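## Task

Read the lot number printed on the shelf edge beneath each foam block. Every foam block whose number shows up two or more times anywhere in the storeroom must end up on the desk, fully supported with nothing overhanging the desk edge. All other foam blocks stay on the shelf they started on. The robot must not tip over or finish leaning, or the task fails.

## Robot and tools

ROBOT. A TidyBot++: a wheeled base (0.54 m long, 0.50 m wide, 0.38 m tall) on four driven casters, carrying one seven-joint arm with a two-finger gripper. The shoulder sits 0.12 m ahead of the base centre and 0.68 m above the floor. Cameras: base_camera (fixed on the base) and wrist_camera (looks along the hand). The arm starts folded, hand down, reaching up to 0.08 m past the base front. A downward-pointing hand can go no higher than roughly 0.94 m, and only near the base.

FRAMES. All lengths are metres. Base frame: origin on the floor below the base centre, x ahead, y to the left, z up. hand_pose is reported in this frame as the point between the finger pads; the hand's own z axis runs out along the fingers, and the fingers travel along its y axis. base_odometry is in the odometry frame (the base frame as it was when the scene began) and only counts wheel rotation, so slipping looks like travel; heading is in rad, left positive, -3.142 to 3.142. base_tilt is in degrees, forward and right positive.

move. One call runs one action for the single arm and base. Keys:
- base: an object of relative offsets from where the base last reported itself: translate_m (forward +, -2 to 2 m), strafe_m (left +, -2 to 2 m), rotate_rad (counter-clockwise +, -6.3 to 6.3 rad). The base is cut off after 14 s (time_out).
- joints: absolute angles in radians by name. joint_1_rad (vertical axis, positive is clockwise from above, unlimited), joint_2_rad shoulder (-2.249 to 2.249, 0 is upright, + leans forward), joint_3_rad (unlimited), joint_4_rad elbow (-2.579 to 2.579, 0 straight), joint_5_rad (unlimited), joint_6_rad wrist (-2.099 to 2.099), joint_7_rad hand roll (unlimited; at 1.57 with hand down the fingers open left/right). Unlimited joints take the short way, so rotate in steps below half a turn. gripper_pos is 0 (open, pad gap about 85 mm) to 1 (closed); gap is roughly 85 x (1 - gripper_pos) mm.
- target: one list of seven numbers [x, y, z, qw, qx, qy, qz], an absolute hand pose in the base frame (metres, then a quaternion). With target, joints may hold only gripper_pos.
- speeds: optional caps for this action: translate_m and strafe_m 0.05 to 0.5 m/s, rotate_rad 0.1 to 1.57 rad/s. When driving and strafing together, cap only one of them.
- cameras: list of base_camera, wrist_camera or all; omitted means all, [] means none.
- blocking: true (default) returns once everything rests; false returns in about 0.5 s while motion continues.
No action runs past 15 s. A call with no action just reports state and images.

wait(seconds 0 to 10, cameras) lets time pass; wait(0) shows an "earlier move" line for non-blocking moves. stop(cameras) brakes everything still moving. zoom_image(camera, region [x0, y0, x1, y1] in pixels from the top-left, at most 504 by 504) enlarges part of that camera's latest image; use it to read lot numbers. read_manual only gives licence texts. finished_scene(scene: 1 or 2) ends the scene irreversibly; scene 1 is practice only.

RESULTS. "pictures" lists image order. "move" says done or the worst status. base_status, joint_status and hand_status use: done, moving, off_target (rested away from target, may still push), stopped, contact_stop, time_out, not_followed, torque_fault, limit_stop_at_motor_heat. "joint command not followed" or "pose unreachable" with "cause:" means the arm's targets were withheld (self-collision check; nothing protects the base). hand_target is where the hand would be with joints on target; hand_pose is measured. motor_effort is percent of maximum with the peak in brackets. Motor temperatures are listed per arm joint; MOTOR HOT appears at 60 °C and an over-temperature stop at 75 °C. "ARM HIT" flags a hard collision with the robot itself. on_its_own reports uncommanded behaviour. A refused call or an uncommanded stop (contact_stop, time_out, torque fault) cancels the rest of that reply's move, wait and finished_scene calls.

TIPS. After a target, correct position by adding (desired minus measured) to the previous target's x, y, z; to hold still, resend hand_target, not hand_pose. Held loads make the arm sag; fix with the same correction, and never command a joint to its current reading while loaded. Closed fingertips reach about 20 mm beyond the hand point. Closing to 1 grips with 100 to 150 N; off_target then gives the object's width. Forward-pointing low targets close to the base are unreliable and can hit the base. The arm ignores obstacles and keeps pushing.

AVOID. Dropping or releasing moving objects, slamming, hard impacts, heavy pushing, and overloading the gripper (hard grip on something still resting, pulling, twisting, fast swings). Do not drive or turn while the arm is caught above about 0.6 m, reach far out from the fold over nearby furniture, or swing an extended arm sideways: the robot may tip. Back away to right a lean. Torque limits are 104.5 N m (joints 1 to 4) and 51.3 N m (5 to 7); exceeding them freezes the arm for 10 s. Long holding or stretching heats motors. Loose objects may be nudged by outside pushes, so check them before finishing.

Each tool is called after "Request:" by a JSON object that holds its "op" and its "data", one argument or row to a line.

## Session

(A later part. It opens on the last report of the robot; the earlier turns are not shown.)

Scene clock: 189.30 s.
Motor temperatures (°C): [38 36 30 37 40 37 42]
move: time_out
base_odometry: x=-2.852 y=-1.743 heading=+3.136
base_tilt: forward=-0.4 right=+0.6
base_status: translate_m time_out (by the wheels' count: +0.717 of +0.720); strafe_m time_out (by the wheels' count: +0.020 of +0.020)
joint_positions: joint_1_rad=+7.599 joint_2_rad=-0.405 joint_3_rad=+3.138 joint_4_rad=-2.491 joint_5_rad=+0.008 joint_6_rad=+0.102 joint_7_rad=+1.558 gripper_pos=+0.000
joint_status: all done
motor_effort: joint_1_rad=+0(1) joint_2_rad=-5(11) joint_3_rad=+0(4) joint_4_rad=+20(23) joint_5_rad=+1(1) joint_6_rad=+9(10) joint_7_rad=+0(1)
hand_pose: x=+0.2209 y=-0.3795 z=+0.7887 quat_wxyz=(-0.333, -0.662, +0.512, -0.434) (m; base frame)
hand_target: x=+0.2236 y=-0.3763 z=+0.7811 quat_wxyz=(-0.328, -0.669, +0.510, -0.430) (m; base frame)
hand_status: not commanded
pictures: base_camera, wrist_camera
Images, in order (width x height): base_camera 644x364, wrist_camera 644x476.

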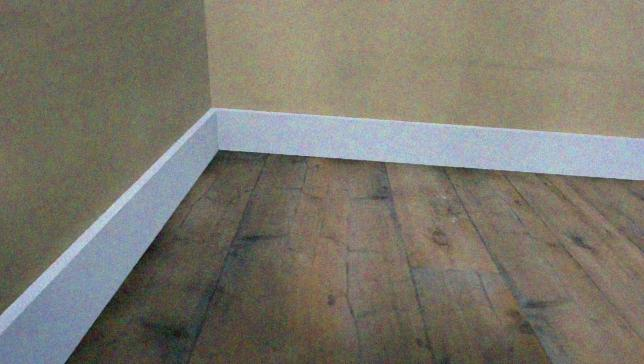

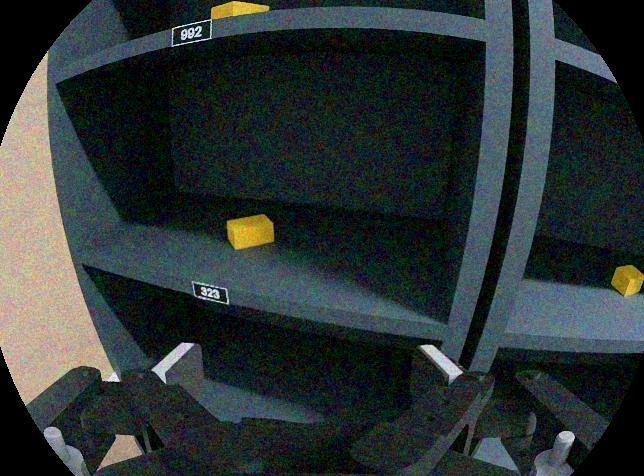

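Request:
{"op": "move", "data": {
  "base": {"translate_m":-0.75},
  "joints": {"joint_1_rad":7.854,"joint_2_rad":0.0,"joint_4_rad":-0.48,"joint_5_rad":0,"joint_6_rad":-1.616,"joint_7_rad":1.57},
  "cameras": ["base_camera","wrist_camera"]
}}

Scene clock: 193.20 s.
Motor temperatures (°C): [38 36 30 37 40 37 42]
move: done
base_odometry: x=-2.102 y=-1.748 heading=+3.136
base_tilt: forward=-0.4 right=+0.6
base_status: done
joint_positions: joint_1_rad=+7.836 joint_2_rad=-0.023 joint_3_rad=+3.138 joint_4_rad=-0.498 joint_5_rad=+0.008 joint_6_rad=-1.566 joint_7_rad=+1.558 gripper_pos=+0.000
joint_status: all done
motor_effort: joint_1_rad=+0(2) joint_2_rad=-12(14) joint_3_rad=+0(2) joint_4_rad=+14(24) joint_5_rad=+1(2) joint_6_rad=+8(9) joint_7_rad=+0(1)
hand_pose: x=+0.1268 y=-0.4116 z=+1.2412 quat_wxyz=(-0.366, -0.604, +0.602, -0.374) (m; base frame)
hand_target: x=+0.1210 y=-0.4145 z=+1.2253 quat_wxyz=(-0.353, -0.613, +0.612, -0.353) (m; base frame)
hand_status: not commanded
pictures: base_camera, wrist_camera
Images, in order (width x height): base_camera 644x364, wrist_camera 644x476.

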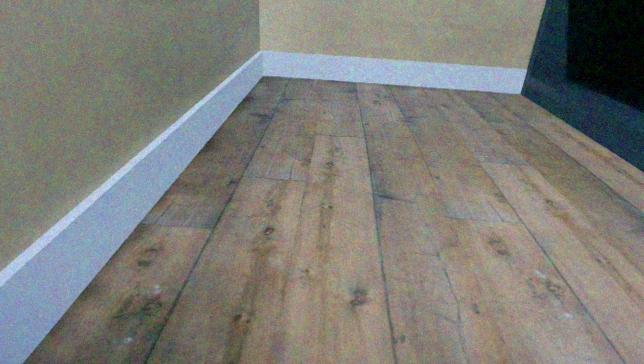

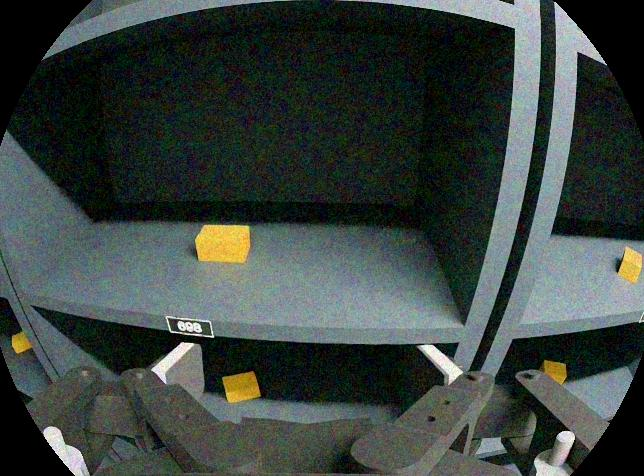

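Request:
{"op": "zoom_image", "data": {
  "camera": "wrist_camera",
  "region": [180, 210, 280, 280]
}}

Scaled by 5.040.

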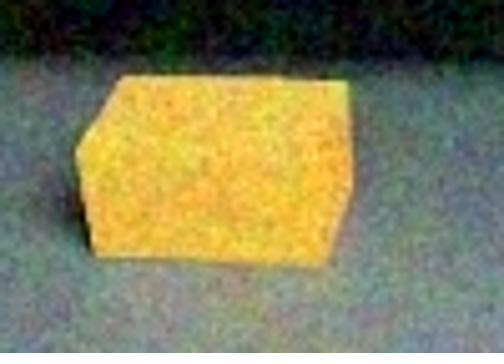

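Request:
{"op": "move", "data": {
  "base": {"translate_m":-0.059},
  "joints": {"joint_1_rad":8.093,"joint_2_rad":0.391,"joint_3_rad":3.14,"joint_4_rad":-0.545,"joint_5_rad":-1.081,"joint_6_rad":-1.793,"joint_7_rad":2.532},
  "cameras": ["wrist_camera"]
}}

Request:
{"op": "move", "data": {
  "base": {"strafe_m":-0.25},
  "speeds": {"strafe_m":0.25},
  "cameras": ["wrist_camera"]
}}

Scene clock: 197.57 s.
Motor temperatures (°C): [38 36 30 37 40 37 42]
move: done
base_odometry: x=-2.043 y=-1.748 heading=+3.137
base_tilt: forward=-0.4 right=+0.6
base_status: done
joint_positions: joint_1_rad=+8.076 joint_2_rad=+0.379 joint_3_rad=+3.138 joint_4_rad=-0.521 joint_5_rad=-1.013 joint_6_rad=-1.742 joint_7_rad=+2.487 gripper_pos=+0.000
joint_status: all done
motor_effort: joint_1_rad=-1(2) joint_2_rad=-28(31) joint_3_rad=-2(3) joint_4_rad=+15(17) joint_5_rad=-5(6) joint_6_rad=+6(9) joint_7_rad=+0(1)
hand_pose: x=+0.2737 y=-0.5068 z=+1.1084 quat_wxyz=(-0.115, -0.851, +0.179, -0.480) (m; base frame)
hand_target: x=+0.2761 y=-0.4936 z=+1.1019 quat_wxyz=(-0.086, -0.853, +0.150, -0.493) (m; base frame)
hand_status: not commanded
pictures: wrist_camera
Images, in order (width x height): wrist_camera 644x476.

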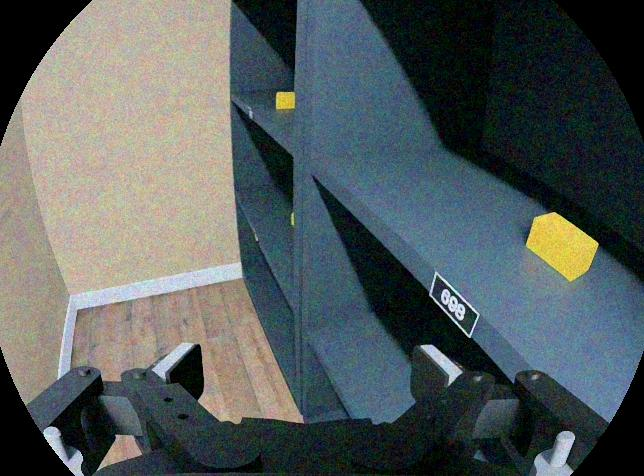

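Scene clock: 199.47 s.
Motor temperatures (°C): [38 36 30 37 40 37 42]
move: done
base_odometry: x=-2.041 y=-1.498 heading=+3.137
base_tilt: forward=-0.4 right=+0.6
base_status: done
joint_positions: joint_1_rad=+8.077 joint_2_rad=+0.380 joint_3_rad=+3.138 joint_4_rad=-0.522 joint_5_rad=-1.018 joint_6_rad=-1.746 joint_7_rad=+2.489 gripper_pos=+0.000
joint_status: not commanded
motor_effort: joint_1_rad=+0(1) joint_2_rad=-27(31) joint_3_rad=-2(2) joint_4_rad=+15(15) joint_5_rad=-5(6) joint_6_rad=+5(6) joint_7_rad=+0(1)
hand_pose: x=+0.2738 y=-0.5057 z=+1.1080 quat_wxyz=(-0.113, -0.852, +0.177, -0.481) (m; base frame)
hand_target: x=+0.2761 y=-0.4936 z=+1.1019 quat_wxyz=(-0.086, -0.853, +0.150, -0.493) (m; base frame)
hand_status: not commanded
pictures: wrist_camera
Images, in order (width x height): wrist_camera 644x476.

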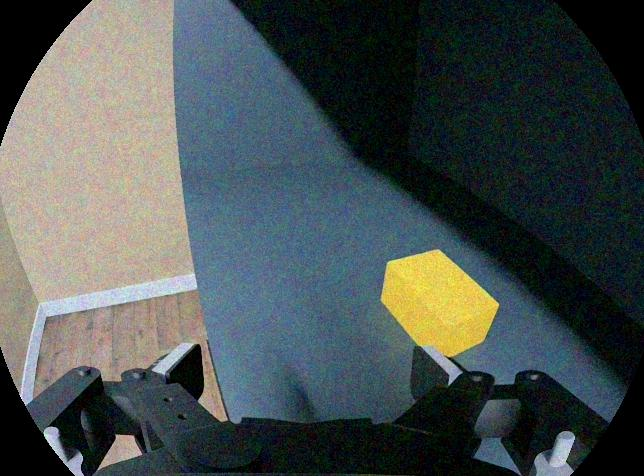

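Request:
{"op": "move", "data": {
  "base": {"translate_m":-0.07},
  "joints": {"joint_1_rad":8.022,"joint_2_rad":0.486,"joint_3_rad":3.14,"joint_4_rad":-0.483,"joint_5_rad":-1.185,"joint_6_rad":-1.905,"joint_7_rad":2.61},
  "cameras": []
}}

Request:
{"op": "move", "data": {
  "base": {"strafe_m":-0.1},
  "speeds": {"strafe_m":0.2},
  "cameras": ["wrist_camera"]
}}

Scene clock: 201.60 s.
Motor temperatures (°C): [38 36 30 37 40 37 42]
move: off_target
base_odometry: x=-1.972 y=-1.498 heading=+3.137
base_tilt: forward=-0.3 right=+0.6
base_status: done
joint_positions: joint_1_rad=+7.990 joint_2_rad=+0.418 joint_3_rad=+3.130 joint_4_rad=-0.488 joint_5_rad=-1.124 joint_6_rad=-1.854 joint_7_rad=+2.566 gripper_pos=+0.000
joint_status: joint_2_rad off_target (ended at +0.418, target +0.486); the others done
motor_effort: joint_1_rad=+5(11) joint_2_rad=-16(29) joint_3_rad=+0(3) joint_4_rad=+11(15) joint_5_rad=-5(10) joint_6_rad=+5(6) joint_7_rad=+0(1)
hand_pose: x=+0.3321 y=-0.4592 z=+1.1069 quat_wxyz=(-0.051, -0.862, +0.056, -0.500) (m; base frame)
hand_target: x=+0.3165 y=-0.4733 z=+1.0833 quat_wxyz=(-0.018, -0.859, +0.044, -0.511) (m; base frame)
hand_status: not commanded
pictures: none
No camera images: "cameras" was empty.

Scene clock: 203.00 s.
Motor temperatures (°C): [38 36 30 37 40 37 42]
move: done
base_odometry: x=-1.971 y=-1.398 heading=+3.136
base_tilt: forward=-0.3 right=+0.6
base_status: done
joint_positions: joint_1_rad=+7.975 joint_2_rad=+0.459 joint_3_rad=+3.126 joint_4_rad=-0.474 joint_5_rad=-1.133 joint_6_rad=-1.859 joint_7_rad=+2.567 gripper_pos=+0.000
joint_status: not commanded
on_its_own: joint_2_rad moved +0.041 to your old target +0.486
motor_effort: joint_1_rad=+11(13) joint_2_rad=-28(29) joint_3_rad=+2(3) joint_4_rad=+12(13) joint_5_rad=-5(7) joint_6_rad=+5(6) joint_7_rad=+0(1)
hand_pose: x=+0.3385 y=-0.4693 z=+1.0939 quat_wxyz=(-0.032, -0.862, +0.052, -0.504) (m; base frame)
hand_target: x=+0.3165 y=-0.4733 z=+1.0833 quat_wxyz=(-0.018, -0.859, +0.044, -0.511) (m; base frame)
hand_status: not commanded
pictures: wrist_camera
Images, in order (width x height): wrist_camera 644x476.

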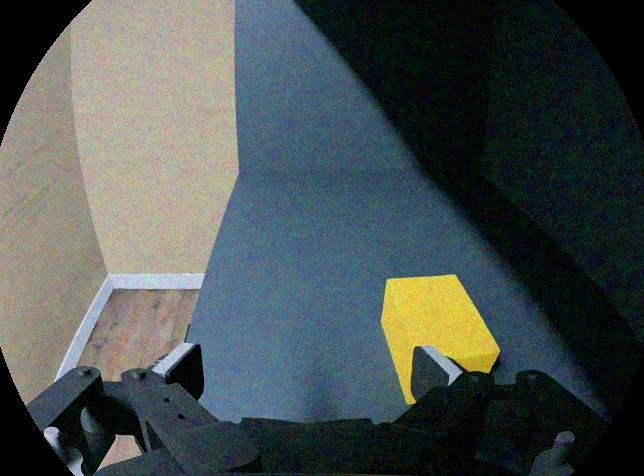

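Request:
{"op": "move", "data": {
  "base": {"strafe_m":0.1,"translate_m":0.026},
  "joints": {"joint_1_rad":7.86},
  "cameras": []
}}

Request:
{"op": "move", "data": {
  "joints": {"joint_1_rad":7.86,"joint_2_rad":0.55,"joint_3_rad":3.14,"joint_4_rad":-0.29,"joint_5_rad":-1.1,"joint_6_rad":-1.85,"joint_7_rad":2.44},
  "cameras": ["wrist_camera"]
}}

Request:
{"op": "move", "data": {
  "base": {"strafe_m":-0.1},
  "speeds": {"strafe_m":0.15},
  "cameras": ["wrist_camera"]
}}

Scene clock: 205.10 s.
Motor temperatures (°C): [38 36 30 37 40 37 42]
move: done
base_odometry: x=-1.998 y=-1.498 heading=+3.136
base_tilt: forward=-0.3 right=+0.6
base_status: done
joint_positions: joint_1_rad=+7.862 joint_2_rad=+0.468 joint_3_rad=+3.135 joint_4_rad=-0.474 joint_5_rad=-1.134 joint_6_rad=-1.861 joint_7_rad=+2.567 gripper_pos=+0.000
joint_status: all done
motor_effort: joint_1_rad=-1(10) joint_2_rad=-30(36) joint_3_rad=-3(4) joint_4_rad=+14(15) joint_5_rad=-6(7) joint_6_rad=+5(6) joint_7_rad=+0(1)
hand_pose: x=+0.3882 y=-0.4465 z=+1.0888 quat_wxyz=(+0.000, -0.864, +0.008, -0.503) (m; base frame)
hand_target: x=+0.3903 y=-0.4352 z=+1.0833 quat_wxyz=(+0.023, -0.859, -0.025, -0.510) (m; base frame)
hand_status: not commanded
pictures: none
No camera images: "cameras" was empty.

Scene clock: 206.27 s.
Motor temperatures (°C): [38 36 30 37 40 37 42]
move: done
base_odometry: x=-1.998 y=-1.498 heading=+3.136
base_tilt: forward=-0.3 right=+0.6
base_status: not commanded
joint_positions: joint_1_rad=+7.862 joint_2_rad=+0.518 joint_3_rad=+3.135 joint_4_rad=-0.308 joint_5_rad=-1.134 joint_6_rad=-1.861 joint_7_rad=+2.482 gripper_pos=+0.000
joint_status: all done
motor_effort: joint_1_rad=-1(2) joint_2_rad=-30(31) joint_3_rad=-3(3) joint_4_rad=+13(15) joint_5_rad=-5(6) joint_6_rad=+4(6) joint_7_rad=+0(1)
hand_pose: x=+0.3879 y=-0.4599 z=+1.1082 quat_wxyz=(-0.029, -0.863, +0.016, -0.504) (m; base frame)
hand_target: x=+0.3843 y=-0.4817 z=+1.0925 quat_wxyz=(-0.023, -0.867, +0.050, -0.495) (m; base frame)
hand_status: not commanded
pictures: wrist_camera
Images, in order (width x height): wrist_camera 644x476.

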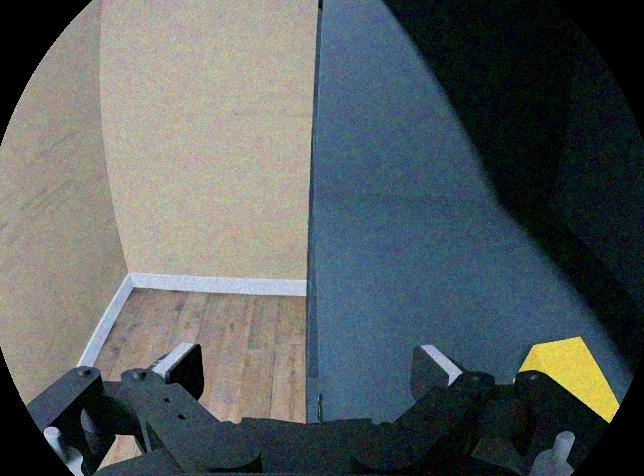

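Scene clock: 207.63 s.
Motor temperatures (°C): [38 36 30 37 40 37 42]
move: done
base_odometry: x=-1.997 y=-1.398 heading=+3.137
base_tilt: forward=-0.3 right=+0.6
base_status: done
joint_positions: joint_1_rad=+7.862 joint_2_rad=+0.532 joint_3_rad=+3.135 joint_4_rad=-0.305 joint_5_rad=-1.134 joint_6_rad=-1.861 joint_7_rad=+2.482 gripper_pos=+0.000
joint_status: not commanded
motor_effort: joint_1_rad=-1(2) joint_2_rad=-31(34) joint_3_rad=-3(3) joint_4_rad=+13(14) joint_5_rad=-5(6) joint_6_rad=+5(6) joint_7_rad=+0(0)
hand_pose: x=+0.3879 y=-0.4657 z=+1.1023 quat_wxyz=(-0.024, -0.863, +0.019, -0.504) (m; base frame)
hand_target: x=+0.3843 y=-0.4817 z=+1.0925 quat_wxyz=(-0.023, -0.867, +0.050, -0.495) (m; base frame)
hand_status: not commanded
pictures: wrist_camera
Images, in order (width x height): wrist_camera 644x476.

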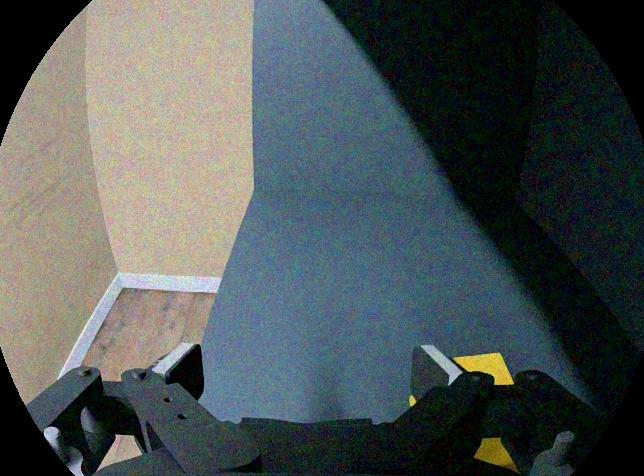

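Request:
{"op": "move", "data": {
  "base": {"strafe_m":-0.062,"translate_m":-0.03},
  "speeds": {"strafe_m":0.1},
  "cameras": ["wrist_camera"]
}}

Scene clock: 209.07 s.
Motor temperatures (°C): [38 36 30 37 40 37 42]
move: done
base_odometry: x=-1.967 y=-1.336 heading=+3.137
base_tilt: forward=-0.4 right=+0.6
base_status: done
joint_positions: joint_1_rad=+7.861 joint_2_rad=+0.536 joint_3_rad=+3.135 joint_4_rad=-0.305 joint_5_rad=-1.134 joint_6_rad=-1.861 joint_7_rad=+2.482 gripper_pos=+0.000
joint_status: not commanded
motor_effort: joint_1_rad=+0(3) joint_2_rad=-31(34) joint_3_rad=-3(3) joint_4_rad=+13(14) joint_5_rad=-5(6) joint_6_rad=+5(6) joint_7_rad=+0(1)
hand_pose: x=+0.3881 y=-0.4671 z=+1.1008 quat_wxyz=(-0.023, -0.863, +0.019, -0.504) (m; base frame)
hand_target: x=+0.3843 y=-0.4817 z=+1.0925 quat_wxyz=(-0.023, -0.867, +0.050, -0.495) (m; base frame)
hand_status: not commanded
pictures: wrist_camera
Images, in order (width x height): wrist_camera 644x476.

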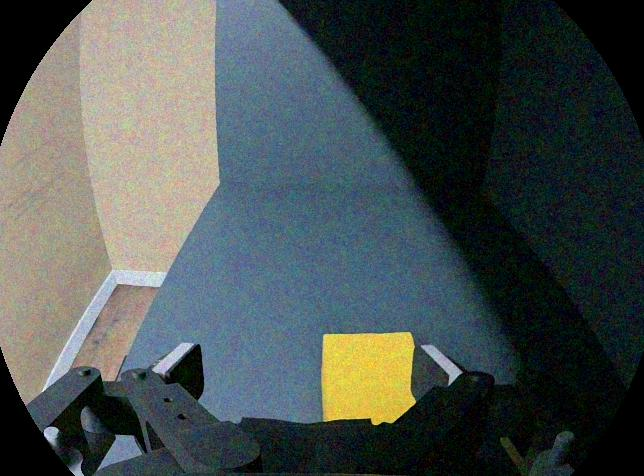

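Request:
{"op": "move", "data": {
  "base": {"strafe_m":-0.03},
  "speeds": {"strafe_m":0.1},
  "cameras": ["wrist_camera"]
}}

Request:
{"op": "move", "data": {
  "joints": {"joint_2_rad":0.48,"joint_4_rad":-0.52,"joint_5_rad":-1.08,"joint_6_rad":-1.77,"joint_7_rad":2.57},
  "cameras": ["wrist_camera"]
}}

Scene clock: 212.03 s.
Motor temperatures (°C): [38 36 30 37 40 37 42]
move: done
base_odometry: x=-1.967 y=-1.305 heading=+3.137
base_tilt: forward=-0.4 right=+0.6
base_status: done
joint_positions: joint_1_rad=+7.861 joint_2_rad=+0.540 joint_3_rad=+3.135 joint_4_rad=-0.304 joint_5_rad=-1.134 joint_6_rad=-1.861 joint_7_rad=+2.482 gripper_pos=+0.000
joint_status: not commanded
motor_effort: joint_1_rad=+0(3) joint_2_rad=-31(34) joint_3_rad=-3(3) joint_4_rad=+13(14) joint_5_rad=-5(6) joint_6_rad=+5(6) joint_7_rad=+0(1)
hand_pose: x=+0.3882 y=-0.4688 z=+1.0990 quat_wxyz=(-0.021, -0.863, +0.020, -0.504) (m; base frame)
hand_target: x=+0.3843 y=-0.4817 z=+1.0925 quat_wxyz=(-0.023, -0.867, +0.050, -0.495) (m; base frame)
hand_status: not commanded
pictures: wrist_camera
Images, in order (width x height): wrist_camera 644x476.

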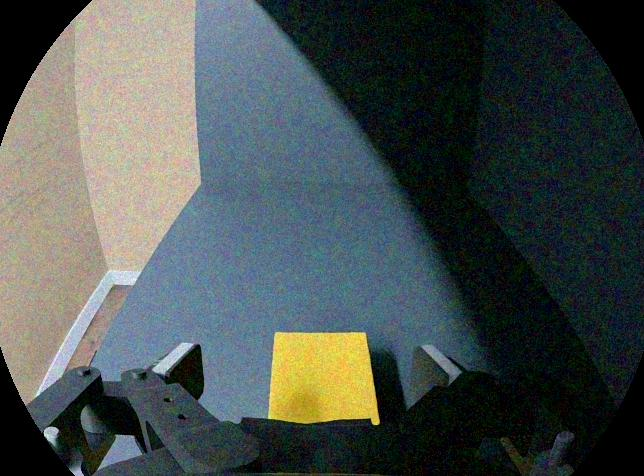

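Scene clock: 213.27 s.
Motor temperatures (°C): [38 36 30 37 40 37 42]
move: done
base_odometry: x=-1.967 y=-1.305 heading=+3.137
base_tilt: forward=-0.4 right=+0.6
base_status: not commanded
joint_positions: joint_1_rad=+7.861 joint_2_rad=+0.486 joint_3_rad=+3.135 joint_4_rad=-0.492 joint_5_rad=-1.134 joint_6_rad=-1.823 joint_7_rad=+2.529 gripper_pos=+0.000
joint_status: all done
motor_effort: joint_1_rad=-1(1) joint_2_rad=-31(32) joint_3_rad=-2(3) joint_4_rad=+14(15) joint_5_rad=-6(7) joint_6_rad=+4(6) joint_7_rad=+0(1)
hand_pose: x=+0.3914 y=-0.4641 z=+1.0813 quat_wxyz=(+0.011, -0.858, +0.041, -0.511) (m; base frame)
hand_target: x=+0.3868 y=-0.4857 z=+1.0710 quat_wxyz=(-0.019, -0.863, +0.054, -0.502) (m; base frame)
hand_status: not commanded
pictures: wrist_camera
Images, in order (width x height): wrist_camera 644x476.

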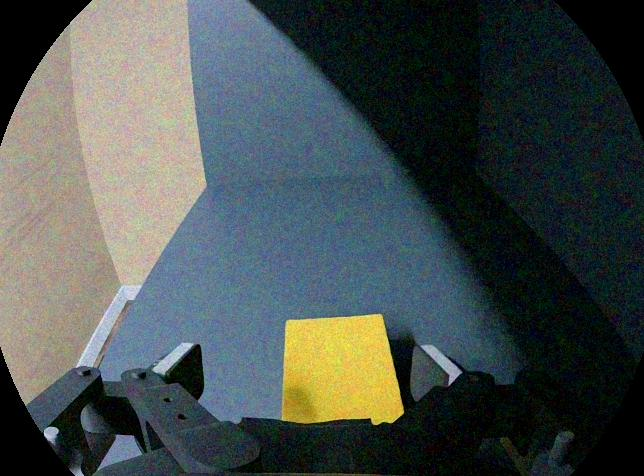

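Request:
{"op": "move", "data": {
  "base": {"strafe_m":-0.01},
  "joints": {"joint_2_rad":0.432,"joint_4_rad":-0.745,"joint_5_rad":-1.0,"joint_6_rad":-1.64,"joint_7_rad":2.7},
  "cameras": ["wrist_camera"]
}}

Scene clock: 215.37 s.
Motor temperatures (°C): [38 36 30 37 40 37 42]
move: time_out
base_odometry: x=-1.967 y=-1.298 heading=+3.136
base_tilt: forward=-0.3 right=+0.6
base_status: strafe_m time_out (by the wheels' count: -0.007 of -0.010)
joint_positions: joint_1_rad=+7.862 joint_2_rad=+0.428 joint_3_rad=+3.135 joint_4_rad=-0.714 joint_5_rad=-1.070 joint_6_rad=-1.694 joint_7_rad=+2.656 gripper_pos=+0.000
joint_status: all done
motor_effort: joint_1_rad=+0(3) joint_2_rad=-29(35) joint_3_rad=-2(4) joint_4_rad=+15(17) joint_5_rad=-6(7) joint_6_rad=+4(6) joint_7_rad=+0(1)
hand_pose: x=+0.3894 y=-0.4875 z=+1.0457 quat_wxyz=(-0.009, -0.858, +0.070, -0.509) (m; base frame)
hand_target: x=+0.3789 y=-0.5120 z=+1.0218 quat_wxyz=(-0.037, -0.869, +0.084, -0.487) (m; base frame)
hand_status: not commanded
pictures: wrist_camera
Images, in order (width x height): wrist_camera 644x476.

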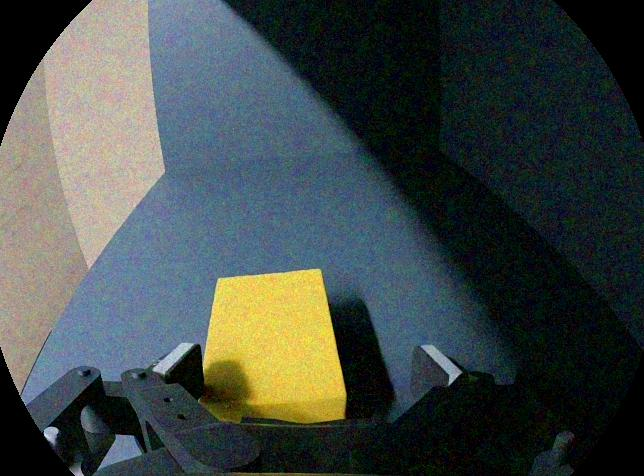

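Request:
{"op": "move", "data": {
  "base": {"strafe_m":0.022,"translate_m":0.02},
  "speeds": {"strafe_m":0.1},
  "cameras": ["wrist_camera"]
}}

Scene clock: 216.37 s.
Motor temperatures (°C): [38 36 30 37 40 37 42]
move: done
base_odometry: x=-1.987 y=-1.320 heading=+3.136
base_tilt: forward=-0.3 right=+0.6
base_status: done
joint_positions: joint_1_rad=+7.861 joint_2_rad=+0.422 joint_3_rad=+3.135 joint_4_rad=-0.716 joint_5_rad=-1.069 joint_6_rad=-1.690 joint_7_rad=+2.657 gripper_pos=+0.000
joint_status: not commanded
motor_effort: joint_1_rad=+0(4) joint_2_rad=-30(33) joint_3_rad=-2(3) joint_4_rad=+17(17) joint_5_rad=-7(7) joint_6_rad=+3(4) joint_7_rad=+0(1)
hand_pose: x=+0.3896 y=-0.4866 z=+1.0481 quat_wxyz=(-0.013, -0.858, +0.070, -0.509) (m; base frame)
hand_target: x=+0.3789 y=-0.5120 z=+1.0218 quat_wxyz=(-0.037, -0.869, +0.084, -0.487) (m; base frame)
hand_status: not commanded
pictures: wrist_camera
Images, in order (width x height): wrist_camera 644x476.

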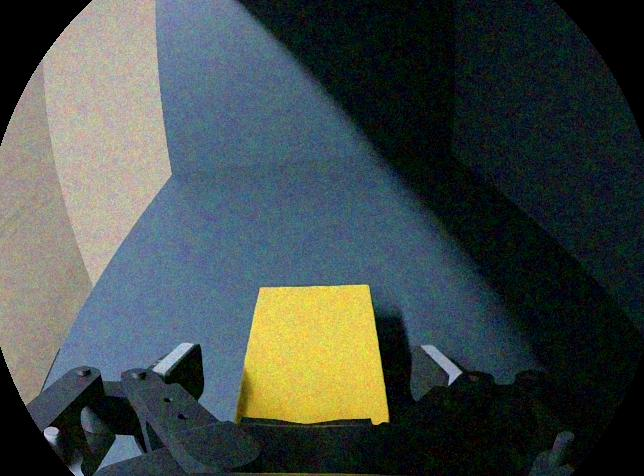

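Request:
{"op": "move", "data": {
  "joints": {"joint_2_rad":0.455},
  "cameras": []
}}

Request:
{"op": "move", "data": {
  "joints": {"gripper_pos":0.45},
  "cameras": []
}}

Request:
{"op": "move", "data": {
  "joints": {"gripper_pos":0.7},
  "cameras": ["wrist_camera"]
}}

Request:
{"op": "move", "data": {
  "joints": {"joint_2_rad":0.36},
  "cameras": ["wrist_camera"]
}}

Request:
{"op": "move", "data": {
  "base": {"strafe_m":0.3},
  "speeds": {"strafe_m":0.25},
  "cameras": ["wrist_camera","base_camera"]
}}

Scene clock: 217.27 s.
Motor temperatures (°C): [38 36 30 37 40 37 42]
move: done
base_odometry: x=-1.987 y=-1.320 heading=+3.136
base_tilt: forward=-0.3 right=+0.6
base_status: not commanded
joint_positions: joint_1_rad=+7.861 joint_2_rad=+0.431 joint_3_rad=+3.135 joint_4_rad=-0.718 joint_5_rad=-1.069 joint_6_rad=-1.690 joint_7_rad=+2.657 gripper_pos=+0.000
joint_status: all done
motor_effort: joint_1_rad=+0(1) joint_2_rad=-30(32) joint_3_rad=-2(3) joint_4_rad=+16(17) joint_5_rad=-6(7) joint_6_rad=+3(4) joint_7_rad=+0(0)
hand_pose: x=+0.3896 y=-0.4898 z=+1.0433 quat_wxyz=(-0.009, -0.858, +0.072, -0.509) (m; base frame)
hand_target: x=+0.3789 y=-0.5197 z=+1.0099 quat_wxyz=(-0.027, -0.869, +0.090, -0.486) (m; base frame)
hand_status: not commanded
pictures: none
No camera images: "cameras" was empty.

Scene clock: 218.07 s.
Motor temperatures (°C): [38 36 30 37 40 37 42]
move: done
base_odometry: x=-1.987 y=-1.320 heading=+3.136
base_tilt: forward=-0.3 right=+0.6
base_status: not commanded
joint_positions: joint_1_rad=+7.861 joint_2_rad=+0.430 joint_3_rad=+3.135 joint_4_rad=-0.718 joint_5_rad=-1.069 joint_6_rad=-1.687 joint_7_rad=+2.657 gripper_pos=+0.432
joint_status: all done
motor_effort: joint_1_rad=-1(3) joint_2_rad=-28(31) joint_3_rad=-2(3) joint_4_rad=+15(16) joint_5_rad=-5(7) joint_6_rad=+3(4) joint_7_rad=+0(1)
hand_pose: x=+0.3897 y=-0.4901 z=+1.0441 quat_wxyz=(-0.010, -0.857, +0.073, -0.509) (m; base frame)
hand_target: x=+0.3789 y=-0.5197 z=+1.0099 quat_wxyz=(-0.027, -0.869, +0.090, -0.486) (m; base frame)
hand_status: not commanded
pictures: none
No camera images: "cameras" was empty.

Scene clock: 218.73 s.
Motor temperatures (°C): [38 36 30 37 40 37 42]
move: off_target
base_odometry: x=-1.987 y=-1.320 heading=+3.136
base_tilt: forward=-0.3 right=+0.6
base_status: not commanded
joint_positions: joint_1_rad=+7.861 joint_2_rad=+0.430 joint_3_rad=+3.135 joint_4_rad=-0.718 joint_5_rad=-1.069 joint_6_rad=-1.687 joint_7_rad=+2.657 gripper_pos=+0.451
joint_status: gripper_pos off_target (ended at +0.451, target +0.700)
motor_effort: joint_1_rad=-1(3) joint_2_rad=-27(28) joint_3_rad=-2(2) joint_4_rad=+14(14) joint_5_rad=-4(5) joint_6_rad=+3(3) joint_7_rad=+0(0)
hand_pose: x=+0.3897 y=-0.4902 z=+1.0441 quat_wxyz=(-0.010, -0.857, +0.073, -0.510) (m; base frame)
hand_target: x=+0.3789 y=-0.5197 z=+1.0099 quat_wxyz=(-0.027, -0.869, +0.090, -0.486) (m; base frame)
hand_status: not commanded
pictures: wrist_camera
Images, in order (width x height): wrist_camera 644x476.

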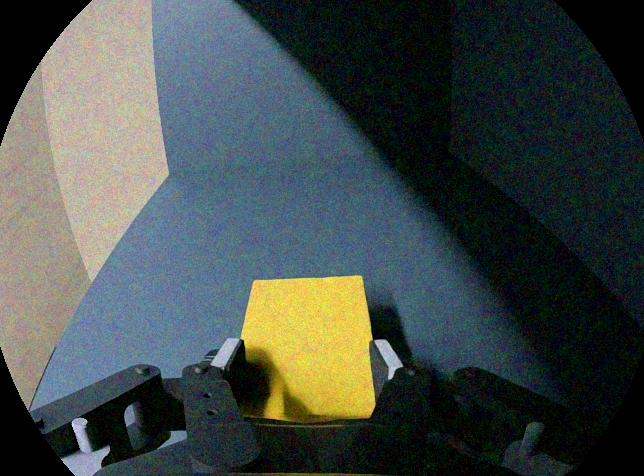

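Scene clock: 219.80 s.
Motor temperatures (°C): [38 36 30 37 40 37 42]
move: done
base_odometry: x=-1.987 y=-1.320 heading=+3.136
base_tilt: forward=-0.3 right=+0.6
base_status: not commanded
joint_positions: joint_1_rad=+7.861 joint_2_rad=+0.353 joint_3_rad=+3.135 joint_4_rad=-0.725 joint_5_rad=-1.059 joint_6_rad=-1.687 joint_7_rad=+2.658 gripper_pos=+0.453
joint_status: all done
motor_effort: joint_1_rad=+0(2) joint_2_rad=-28(34) joint_3_rad=-2(3) joint_4_rad=+16(17) joint_5_rad=-6(7) joint_6_rad=+5(5) joint_7_rad=+0(1)
hand_pose: x=+0.3883 y=-0.4626 z=+1.0755 quat_wxyz=(-0.041, -0.859, +0.057, -0.507) (m; base frame)
hand_target: x=+0.3791 y=-0.4863 z=+1.0576 quat_wxyz=(-0.069, -0.867, +0.067, -0.489) (m; base frame)
hand_status: not commanded
pictures: wrist_camera
Images, in order (width x height): wrist_camera 644x476.

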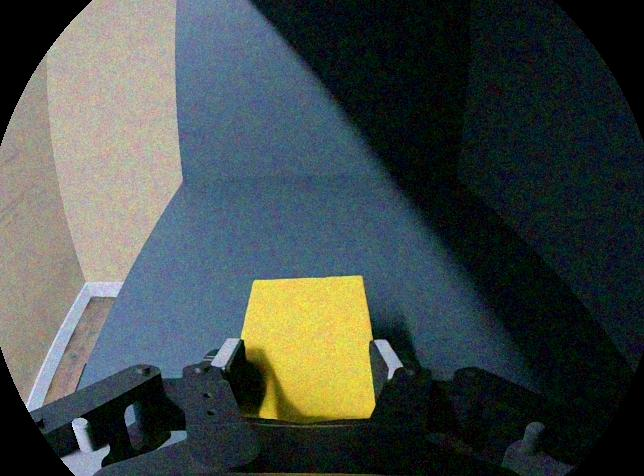

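Scene clock: 221.90 s.
Motor temperatures (°C): [38 36 30 37 40 37 42]
move: done
base_odometry: x=-1.989 y=-1.620 heading=+3.136
base_tilt: forward=-0.4 right=+0.6
base_status: done
joint_positions: joint_1_rad=+7.861 joint_2_rad=+0.349 joint_3_rad=+3.135 joint_4_rad=-0.725 joint_5_rad=-1.059 joint_6_rad=-1.686 joint_7_rad=+2.658 gripper_pos=+0.453
joint_status: not commanded
motor_effort: joint_1_rad=-1(1) joint_2_rad=-28(32) joint_3_rad=-2(2) joint_4_rad=+16(17) joint_5_rad=-7(7) joint_6_rad=+4(5) joint_7_rad=+0(1)
hand_pose: x=+0.3884 y=-0.4611 z=+1.0774 quat_wxyz=(-0.043, -0.859, +0.056, -0.508) (m; base frame)
hand_target: x=+0.3791 y=-0.4863 z=+1.0576 quat_wxyz=(-0.069, -0.867, +0.067, -0.489) (m; base frame)
hand_status: not commanded
pictures: base_camera, wrist_camera
Images, in order (width x height): base_camera 644x364, wrist_camera 644x476.

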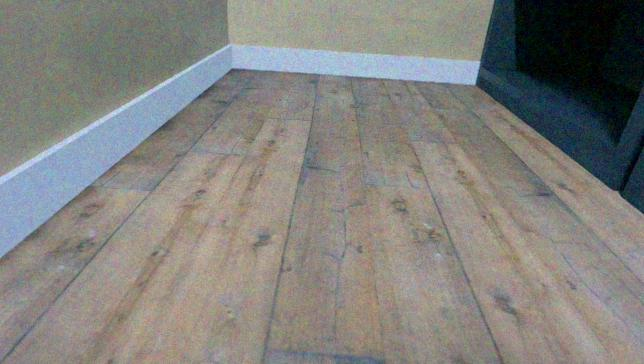

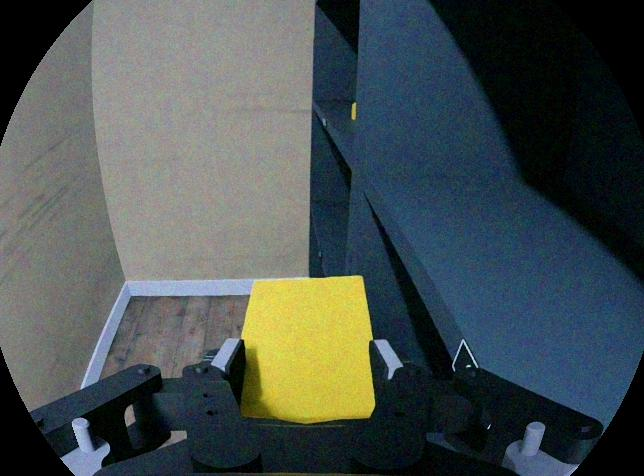

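Request:
{"op": "move", "data": {
  "joints": {"joint_1_rad":7.854,"joint_2_rad":-0.4,"joint_4_rad":-2.45,"joint_5_rad":0,"joint_6_rad":0.0,"joint_7_rad":1.57},
  "cameras": []
}}

Request:
{"op": "move", "data": {
  "base": {"translate_m":-0.7},
  "cameras": ["wrist_camera"]
}}

Request:
{"op": "move", "data": {
  "base": {"translate_m":-0.85},
  "cameras": ["wrist_camera"]
}}

Scene clock: 225.50 s.
Motor temperatures (°C): [38 36 30 37 40 37 42]
move: done
base_odometry: x=-1.989 y=-1.620 heading=+3.136
base_tilt: forward=-0.4 right=+0.6
base_status: not commanded
joint_positions: joint_1_rad=+7.861 joint_2_rad=-0.386 joint_3_rad=+3.135 joint_4_rad=-2.421 joint_5_rad=-0.071 joint_6_rad=-0.058 joint_7_rad=+1.614 gripper_pos=+0.453
joint_status: all done
motor_effort: joint_1_rad=+0(3) joint_2_rad=-6(29) joint_3_rad=+0(2) joint_4_rad=+20(23) joint_5_rad=+1(7) joint_6_rad=+8(9) joint_7_rad=+0(1)
hand_pose: x=+0.1214 y=-0.3925 z=+0.7755 quat_wxyz=(-0.349, -0.605, +0.620, -0.359) (m; base frame)
hand_target: x=+0.1210 y=-0.3913 z=+0.7809 quat_wxyz=(-0.367, -0.605, +0.604, -0.367) (m; base frame)
hand_status: not commanded
pictures: none
No camera images: "cameras" was empty.

Scene clock: 228.27 s.
Motor temperatures (°C): [38 36 30 37 40 37 42]
move: done
base_odometry: x=-1.289 y=-1.624 heading=+3.135
base_tilt: forward=-0.4 right=+0.6
base_status: done
joint_positions: joint_1_rad=+7.861 joint_2_rad=-0.387 joint_3_rad=+3.135 joint_4_rad=-2.421 joint_5_rad=-0.069 joint_6_rad=-0.056 joint_7_rad=+1.613 gripper_pos=+0.453
joint_status: not commanded
motor_effort: joint_1_rad=+0(1) joint_2_rad=-6(7) joint_3_rad=+1(2) joint_4_rad=+20(22) joint_5_rad=+1(1) joint_6_rad=+8(8) joint_7_rad=+0(1)
hand_pose: x=+0.1213 y=-0.3928 z=+0.7766 quat_wxyz=(-0.350, -0.604, +0.619, -0.360) (m; base frame)
hand_target: x=+0.1210 y=-0.3913 z=+0.7809 quat_wxyz=(-0.367, -0.605, +0.604, -0.367) (m; base frame)
hand_status: not commanded
pictures: wrist_camera
Images, in order (width x height): wrist_camera 644x476.

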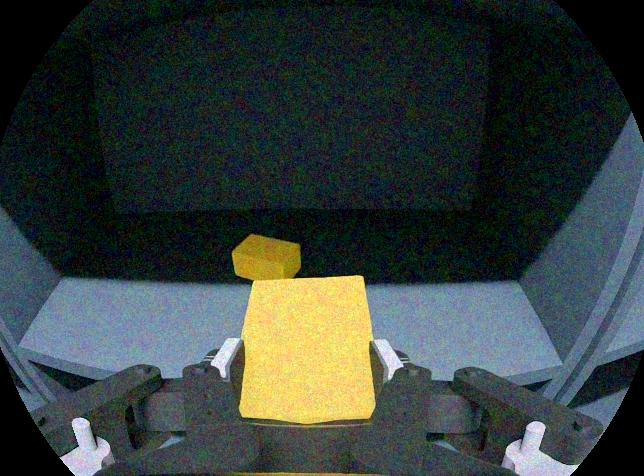

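Scene clock: 231.33 s.
Motor temperatures (°C): [38 36 30 37 40 37 42]
move: done
base_odometry: x=-0.438 y=-1.630 heading=+3.135
base_tilt: forward=-0.4 right=+0.6
base_status: done
joint_positions: joint_1_rad=+7.861 joint_2_rad=-0.387 joint_3_rad=+3.135 joint_4_rad=-2.421 joint_5_rad=-0.069 joint_6_rad=-0.056 joint_7_rad=+1.613 gripper_pos=+0.453
joint_status: not commanded
motor_effort: joint_1_rad=-1(1) joint_2_rad=-6(7) joint_3_rad=+1(2) joint_4_rad=+20(21) joint_5_rad=+1(1) joint_6_rad=+8(9) joint_7_rad=+0(1)
hand_pose: x=+0.1212 y=-0.3928 z=+0.7767 quat_wxyz=(-0.350, -0.604, +0.619, -0.360) (m; base frame)
hand_target: x=+0.1210 y=-0.3913 z=+0.7809 quat_wxyz=(-0.367, -0.605, +0.604, -0.367) (m; base frame)
hand_status: not commanded
pictures: wrist_camera
Images, in order (width x height): wrist_camera 644x476.

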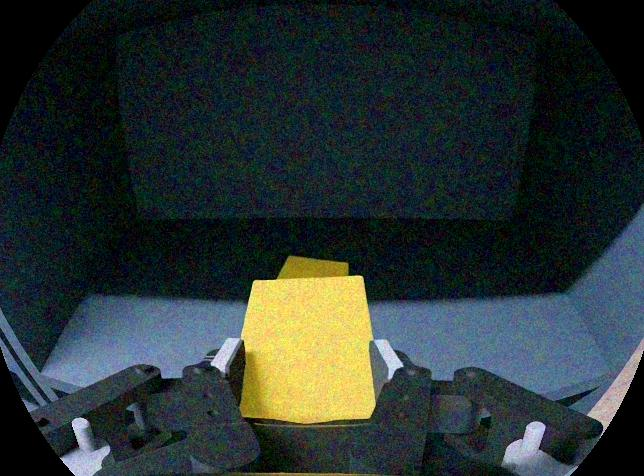

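Request:
{"op": "move", "data": {
  "base": {"translate_m":-0.3,"strafe_m":0.05},
  "joints": {"joint_6_rad":-0.3,"joint_1_rad":7.7},
  "cameras": ["wrist_camera"]
}}

Scene clock: 233.40 s.
Motor temperatures (°C): [38 36 30 37 40 37 42]
move: done
base_odometry: x=-0.139 y=-1.681 heading=+3.136
base_tilt: forward=-0.3 right=+0.6
base_status: done
joint_positions: joint_1_rad=+7.716 joint_2_rad=-0.389 joint_3_rad=+3.136 joint_4_rad=-2.424 joint_5_rad=-0.068 joint_6_rad=-0.253 joint_7_rad=+1.613 gripper_pos=+0.453
joint_status: all done
motor_effort: joint_1_rad=-1(1) joint_2_rad=-6(7) joint_3_rad=+1(2) joint_4_rad=+20(21) joint_5_rad=+1(1) joint_6_rad=+7(9) joint_7_rad=+0(1)
hand_pose: x=+0.1761 y=-0.3514 z=+0.7254 quat_wxyz=(-0.262, -0.683, +0.602, -0.320) (m; base frame)
hand_target: x=+0.1725 y=-0.3323 z=+0.7057 quat_wxyz=(-0.251, -0.701, +0.600, -0.293) (m; base frame)
hand_status: not commanded
pictures: wrist_camera
Images, in order (width x height): wrist_camera 644x476.

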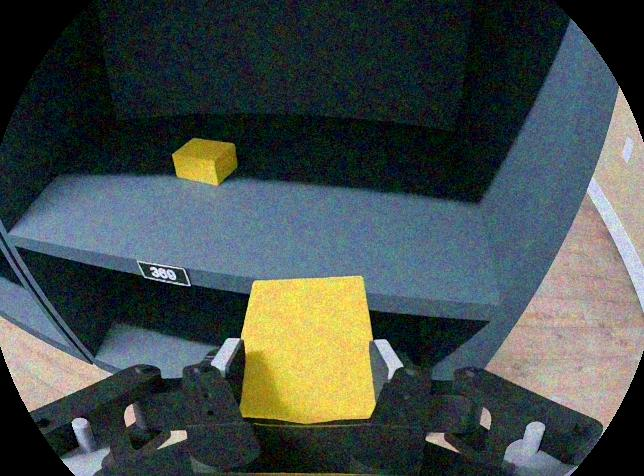

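Request:
{"op": "move", "data": {
  "base": {"translate_m":-0.6},
  "joints": {"joint_6_rad":0.1,"joint_1_rad":7.854},
  "cameras": ["wrist_camera","base_camera"]
}}

Scene clock: 236.47 s.
Motor temperatures (°C): [38 36 30 37 40 37 42]
move: done
base_odometry: x=+0.461 y=-1.685 heading=+3.136
base_tilt: forward=-0.4 right=+0.6
base_status: done
joint_positions: joint_1_rad=+7.837 joint_2_rad=-0.389 joint_3_rad=+3.136 joint_4_rad=-2.426 joint_5_rad=-0.068 joint_6_rad=+0.044 joint_7_rad=+1.613 gripper_pos=+0.453
joint_status: all done
motor_effort: joint_1_rad=+0(1) joint_2_rad=-6(7) joint_3_rad=+1(2) joint_4_rad=+20(22) joint_5_rad=+1(1) joint_6_rad=+8(9) joint_7_rad=+0(1)
hand_pose: x=+0.1284 y=-0.4050 z=+0.8020 quat_wxyz=(-0.376, -0.592, +0.595, -0.391) (m; base frame)
hand_target: x=+0.1210 y=-0.4043 z=+0.8092 quat_wxyz=(-0.397, -0.586, +0.585, -0.397) (m; base frame)
hand_status: not commanded
pictures: base_camera, wrist_camera
Images, in order (width x height): base_camera 644x364, wrist_camera 644x476.

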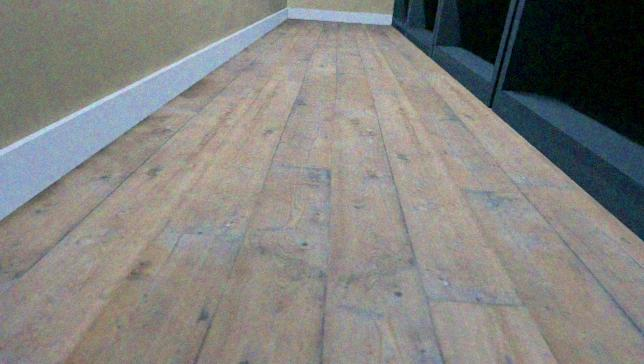

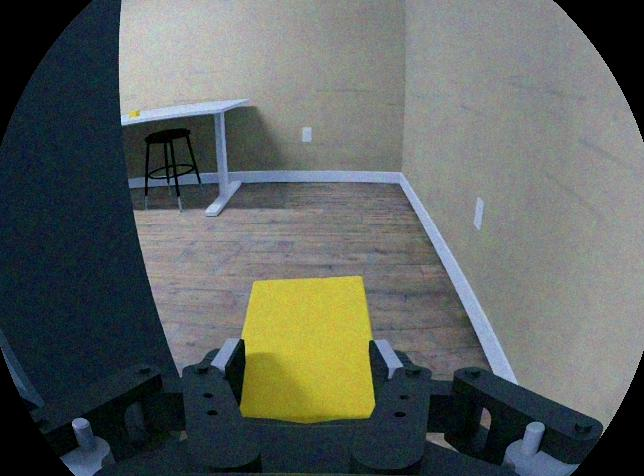

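Request:
{"op": "move", "data": {
  "base": {"strafe_m":-1.9},
  "cameras": ["wrist_camera","base_camera"]
}}

Scene clock: 241.87 s.
Motor temperatures (°C): [38 36 30 37 40 37 42]
move: done
base_odometry: x=+0.473 y=+0.215 heading=+3.135
base_tilt: forward=-0.3 right=+0.6
base_status: done
joint_positions: joint_1_rad=+7.837 joint_2_rad=-0.393 joint_3_rad=+3.136 joint_4_rad=-2.426 joint_5_rad=-0.068 joint_6_rad=+0.047 joint_7_rad=+1.613 gripper_pos=+0.453
joint_status: not commanded
motor_effort: joint_1_rad=+0(1) joint_2_rad=-5(8) joint_3_rad=+0(1) joint_4_rad=+21(22) joint_5_rad=+1(1) joint_6_rad=+8(9) joint_7_rad=+0(1)
hand_pose: x=+0.1283 y=-0.4048 z=+0.8046 quat_wxyz=(-0.378, -0.591, +0.594, -0.394) (m; base frame)
hand_target: x=+0.1210 y=-0.4043 z=+0.8092 quat_wxyz=(-0.397, -0.586, +0.585, -0.397) (m; base frame)
hand_status: not commanded
pictures: base_camera, wrist_camera
Images, in order (width x height): base_camera 644x364, wrist_camera 644x476.

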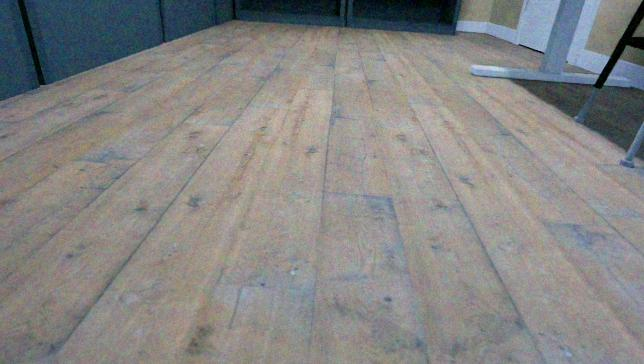

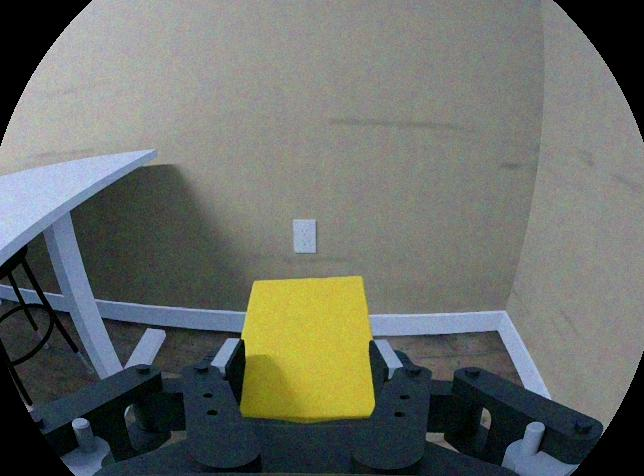

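Request:
{"op": "move", "data": {
  "base": {"translate_m":0.85},
  "joints": {"joint_1_rad":6.283,"joint_2_rad":-0.209,"joint_3_rad":3.14,"joint_4_rad":-1.74,"joint_5_rad":0,"joint_6_rad":-0.523,"joint_7_rad":1.57},
  "cameras": []
}}

Request:
{"op": "move", "data": {
  "base": {"rotate_rad":-1.565},
  "cameras": ["wrist_camera"]
}}

Scene clock: 245.23 s.
Motor temperatures (°C): [38 36 30 37 40 37 42]
move: done
base_odometry: x=-0.377 y=+0.221 heading=+3.134
base_tilt: forward=-0.3 right=+0.6
base_status: done
joint_positions: joint_1_rad=+6.300 joint_2_rad=-0.223 joint_3_rad=+3.137 joint_4_rad=-1.755 joint_5_rad=-0.068 joint_6_rad=-0.475 joint_7_rad=+1.613 gripper_pos=+0.453
joint_status: all done
motor_effort: joint_1_rad=-1(2) joint_2_rad=-13(16) joint_3_rad=+0(2) joint_4_rad=+22(23) joint_5_rad=+1(2) joint_6_rad=+8(10) joint_7_rad=+0(1)
hand_pose: x=+0.6224 y=+0.0050 z=+0.9730 quat_wxyz=(+0.014, -0.843, +0.004, -0.538) (m; base frame)
hand_target: x=+0.6214 y=+0.0023 z=+0.9613 quat_wxyz=(+0.000, -0.856, -0.001, -0.517) (m; base frame)
hand_status: not commanded
pictures: none
No camera images: "cameras" was empty.

Scene clock: 247.57 s.
Motor temperatures (°C): [38 36 30 37 40 37 42]
move: done
base_odometry: x=-0.377 y=+0.221 heading=+1.570
base_tilt: forward=-0.3 right=+0.6
base_status: done
joint_positions: joint_1_rad=+6.294 joint_2_rad=-0.220 joint_3_rad=+3.143 joint_4_rad=-1.755 joint_5_rad=-0.064 joint_6_rad=-0.476 joint_7_rad=+1.613 gripper_pos=+0.453
joint_status: not commanded
motor_effort: joint_1_rad=+0(2) joint_2_rad=-13(16) joint_3_rad=+0(3) joint_4_rad=+22(23) joint_5_rad=+0(1) joint_6_rad=+8(9) joint_7_rad=+0(0)
hand_pose: x=+0.6232 y=+0.0044 z=+0.9716 quat_wxyz=(+0.014, -0.844, +0.004, -0.536) (m; base frame)
hand_target: x=+0.6214 y=+0.0023 z=+0.9613 quat_wxyz=(+0.000, -0.856, -0.001, -0.517) (m; base frame)
hand_status: not commanded
pictures: wrist_camera
Images, in order (width x height): wrist_camera 644x476.

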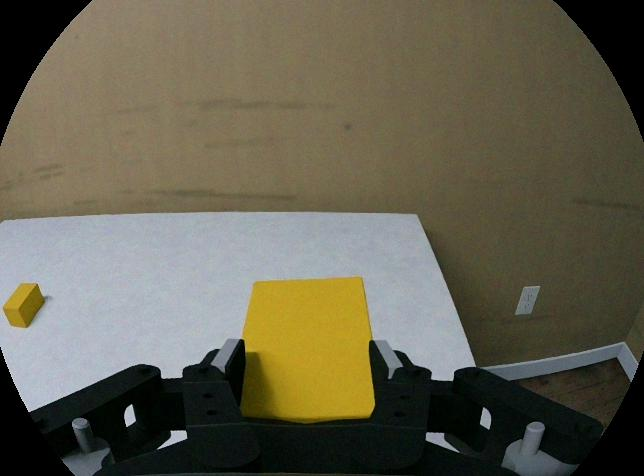

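Request:
{"op": "move", "data": {
  "base": {"translate_m":0.28,"strafe_m":0.1},
  "cameras": ["wrist_camera"]
}}

Scene clock: 249.77 s.
Motor temperatures (°C): [38 36 30 37 40 37 42]
move: done
base_odometry: x=-0.477 y=+0.501 heading=+1.569
base_tilt: forward=-0.3 right=+0.6
base_status: done
joint_positions: joint_1_rad=+6.294 joint_2_rad=-0.212 joint_3_rad=+3.143 joint_4_rad=-1.753 joint_5_rad=-0.064 joint_6_rad=-0.478 joint_7_rad=+1.613 gripper_pos=+0.453
joint_status: not commanded
motor_effort: joint_1_rad=+0(1) joint_2_rad=-13(17) joint_3_rad=+1(1) joint_4_rad=+23(24) joint_5_rad=+0(1) joint_6_rad=+8(9) joint_7_rad=+0(1)
hand_pose: x=+0.6253 y=+0.0045 z=+0.9677 quat_wxyz=(+0.014, -0.846, +0.004, -0.532) (m; base frame)
hand_target: x=+0.6214 y=+0.0023 z=+0.9613 quat_wxyz=(+0.000, -0.856, -0.001, -0.517) (m; base frame)
hand_status: not commanded
pictures: wrist_camera
Images, in order (width x height): wrist_camera 644x476.

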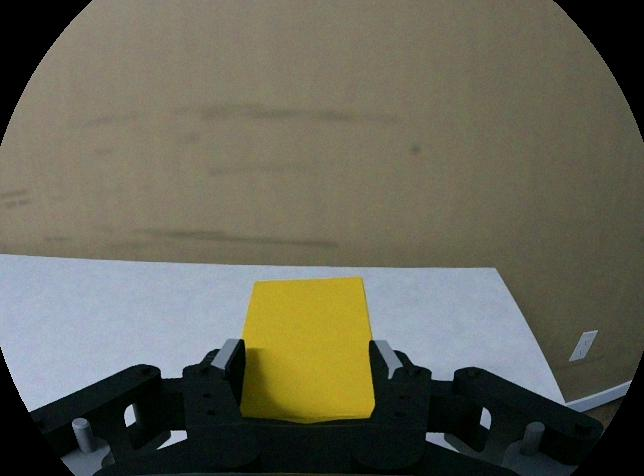

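Request:
{"op": "move", "data": {
  "joints": {"joint_2_rad":-0.118,"joint_4_rad":-2.19,"joint_6_rad":0.03},
  "cameras": []
}}

Request:
{"op": "move", "data": {
  "joints": {"joint_2_rad":-0.071,"joint_4_rad":-2.262,"joint_6_rad":0.15},
  "cameras": []
}}

Request:
{"op": "move", "data": {
  "joints": {"joint_2_rad":-0.053,"joint_4_rad":-2.286,"joint_6_rad":0.19},
  "cameras": ["wrist_camera"]
}}

Scene clock: 252.17 s.
Motor temperatures (°C): [38 36 30 37 40 37 42]
move: done
base_odometry: x=-0.477 y=+0.501 heading=+1.569
base_tilt: forward=-0.3 right=+0.6
base_status: not commanded
joint_positions: joint_1_rad=+6.294 joint_2_rad=-0.138 joint_3_rad=+3.143 joint_4_rad=-2.161 joint_5_rad=-0.064 joint_6_rad=-0.028 joint_7_rad=+1.613 gripper_pos=+0.453
joint_status: all done
motor_effort: joint_1_rad=-1(1) joint_2_rad=-14(17) joint_3_rad=+0(1) joint_4_rad=+21(23) joint_5_rad=+1(1) joint_6_rad=+8(10) joint_7_rad=+0(0)
hand_pose: x=+0.6199 y=-0.0041 z=+0.8174 quat_wxyz=(+0.004, -0.855, +0.014, -0.519) (m; base frame)
hand_target: x=+0.6225 y=+0.0023 z=+0.8073 quat_wxyz=(+0.001, -0.853, +0.000, -0.523) (m; base frame)
hand_status: not commanded
pictures: none
No camera images: "cameras" was empty.

Scene clock: 253.30 s.
Motor temperatures (°C): [38 36 30 37 40 37 42]
move: done
base_odometry: x=-0.477 y=+0.501 heading=+1.569
base_tilt: forward=-0.3 right=+0.6
base_status: not commanded
joint_positions: joint_1_rad=+6.294 joint_2_rad=-0.087 joint_3_rad=+3.143 joint_4_rad=-2.238 joint_5_rad=-0.064 joint_6_rad=+0.095 joint_7_rad=+1.613 gripper_pos=+0.453
joint_status: all done
motor_effort: joint_1_rad=+0(1) joint_2_rad=-15(17) joint_3_rad=+0(1) joint_4_rad=+20(21) joint_5_rad=+1(1) joint_6_rad=+8(9) joint_7_rad=+0(0)
hand_pose: x=+0.6207 y=-0.0066 z=+0.7835 quat_wxyz=(+0.000, -0.856, +0.016, -0.517) (m; base frame)
hand_target: x=+0.6225 y=+0.0023 z=+0.7778 quat_wxyz=(+0.001, -0.852, +0.000, -0.523) (m; base frame)
hand_status: not commanded
pictures: none
No camera images: "cameras" was empty.

Scene clock: 253.93 s.
Motor temperatures (°C): [38 36 30 37 40 37 42]
move: done
base_odometry: x=-0.477 y=+0.501 heading=+1.569
base_tilt: forward=-0.3 right=+0.6
base_status: not commanded
joint_positions: joint_1_rad=+6.294 joint_2_rad=-0.076 joint_3_rad=+3.143 joint_4_rad=-2.259 joint_5_rad=-0.064 joint_6_rad=+0.141 joint_7_rad=+1.612 gripper_pos=+0.453
joint_status: all done
motor_effort: joint_1_rad=+0(1) joint_2_rad=-15(16) joint_3_rad=+0(1) joint_4_rad=+19(20) joint_5_rad=+1(1) joint_6_rad=+8(8) joint_7_rad=+0(1)
hand_pose: x=+0.6218 y=-0.0075 z=+0.7794 quat_wxyz=(-0.001, -0.852, +0.017, -0.523) (m; base frame)
hand_target: x=+0.6218 y=+0.0022 z=+0.7671 quat_wxyz=(+0.001, -0.853, +0.000, -0.522) (m; base frame)
hand_status: not commanded
pictures: wrist_camera
Images, in order (width x height): wrist_camera 644x476.

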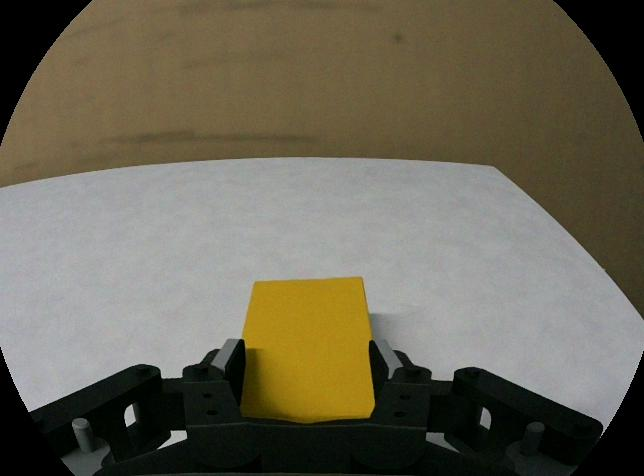

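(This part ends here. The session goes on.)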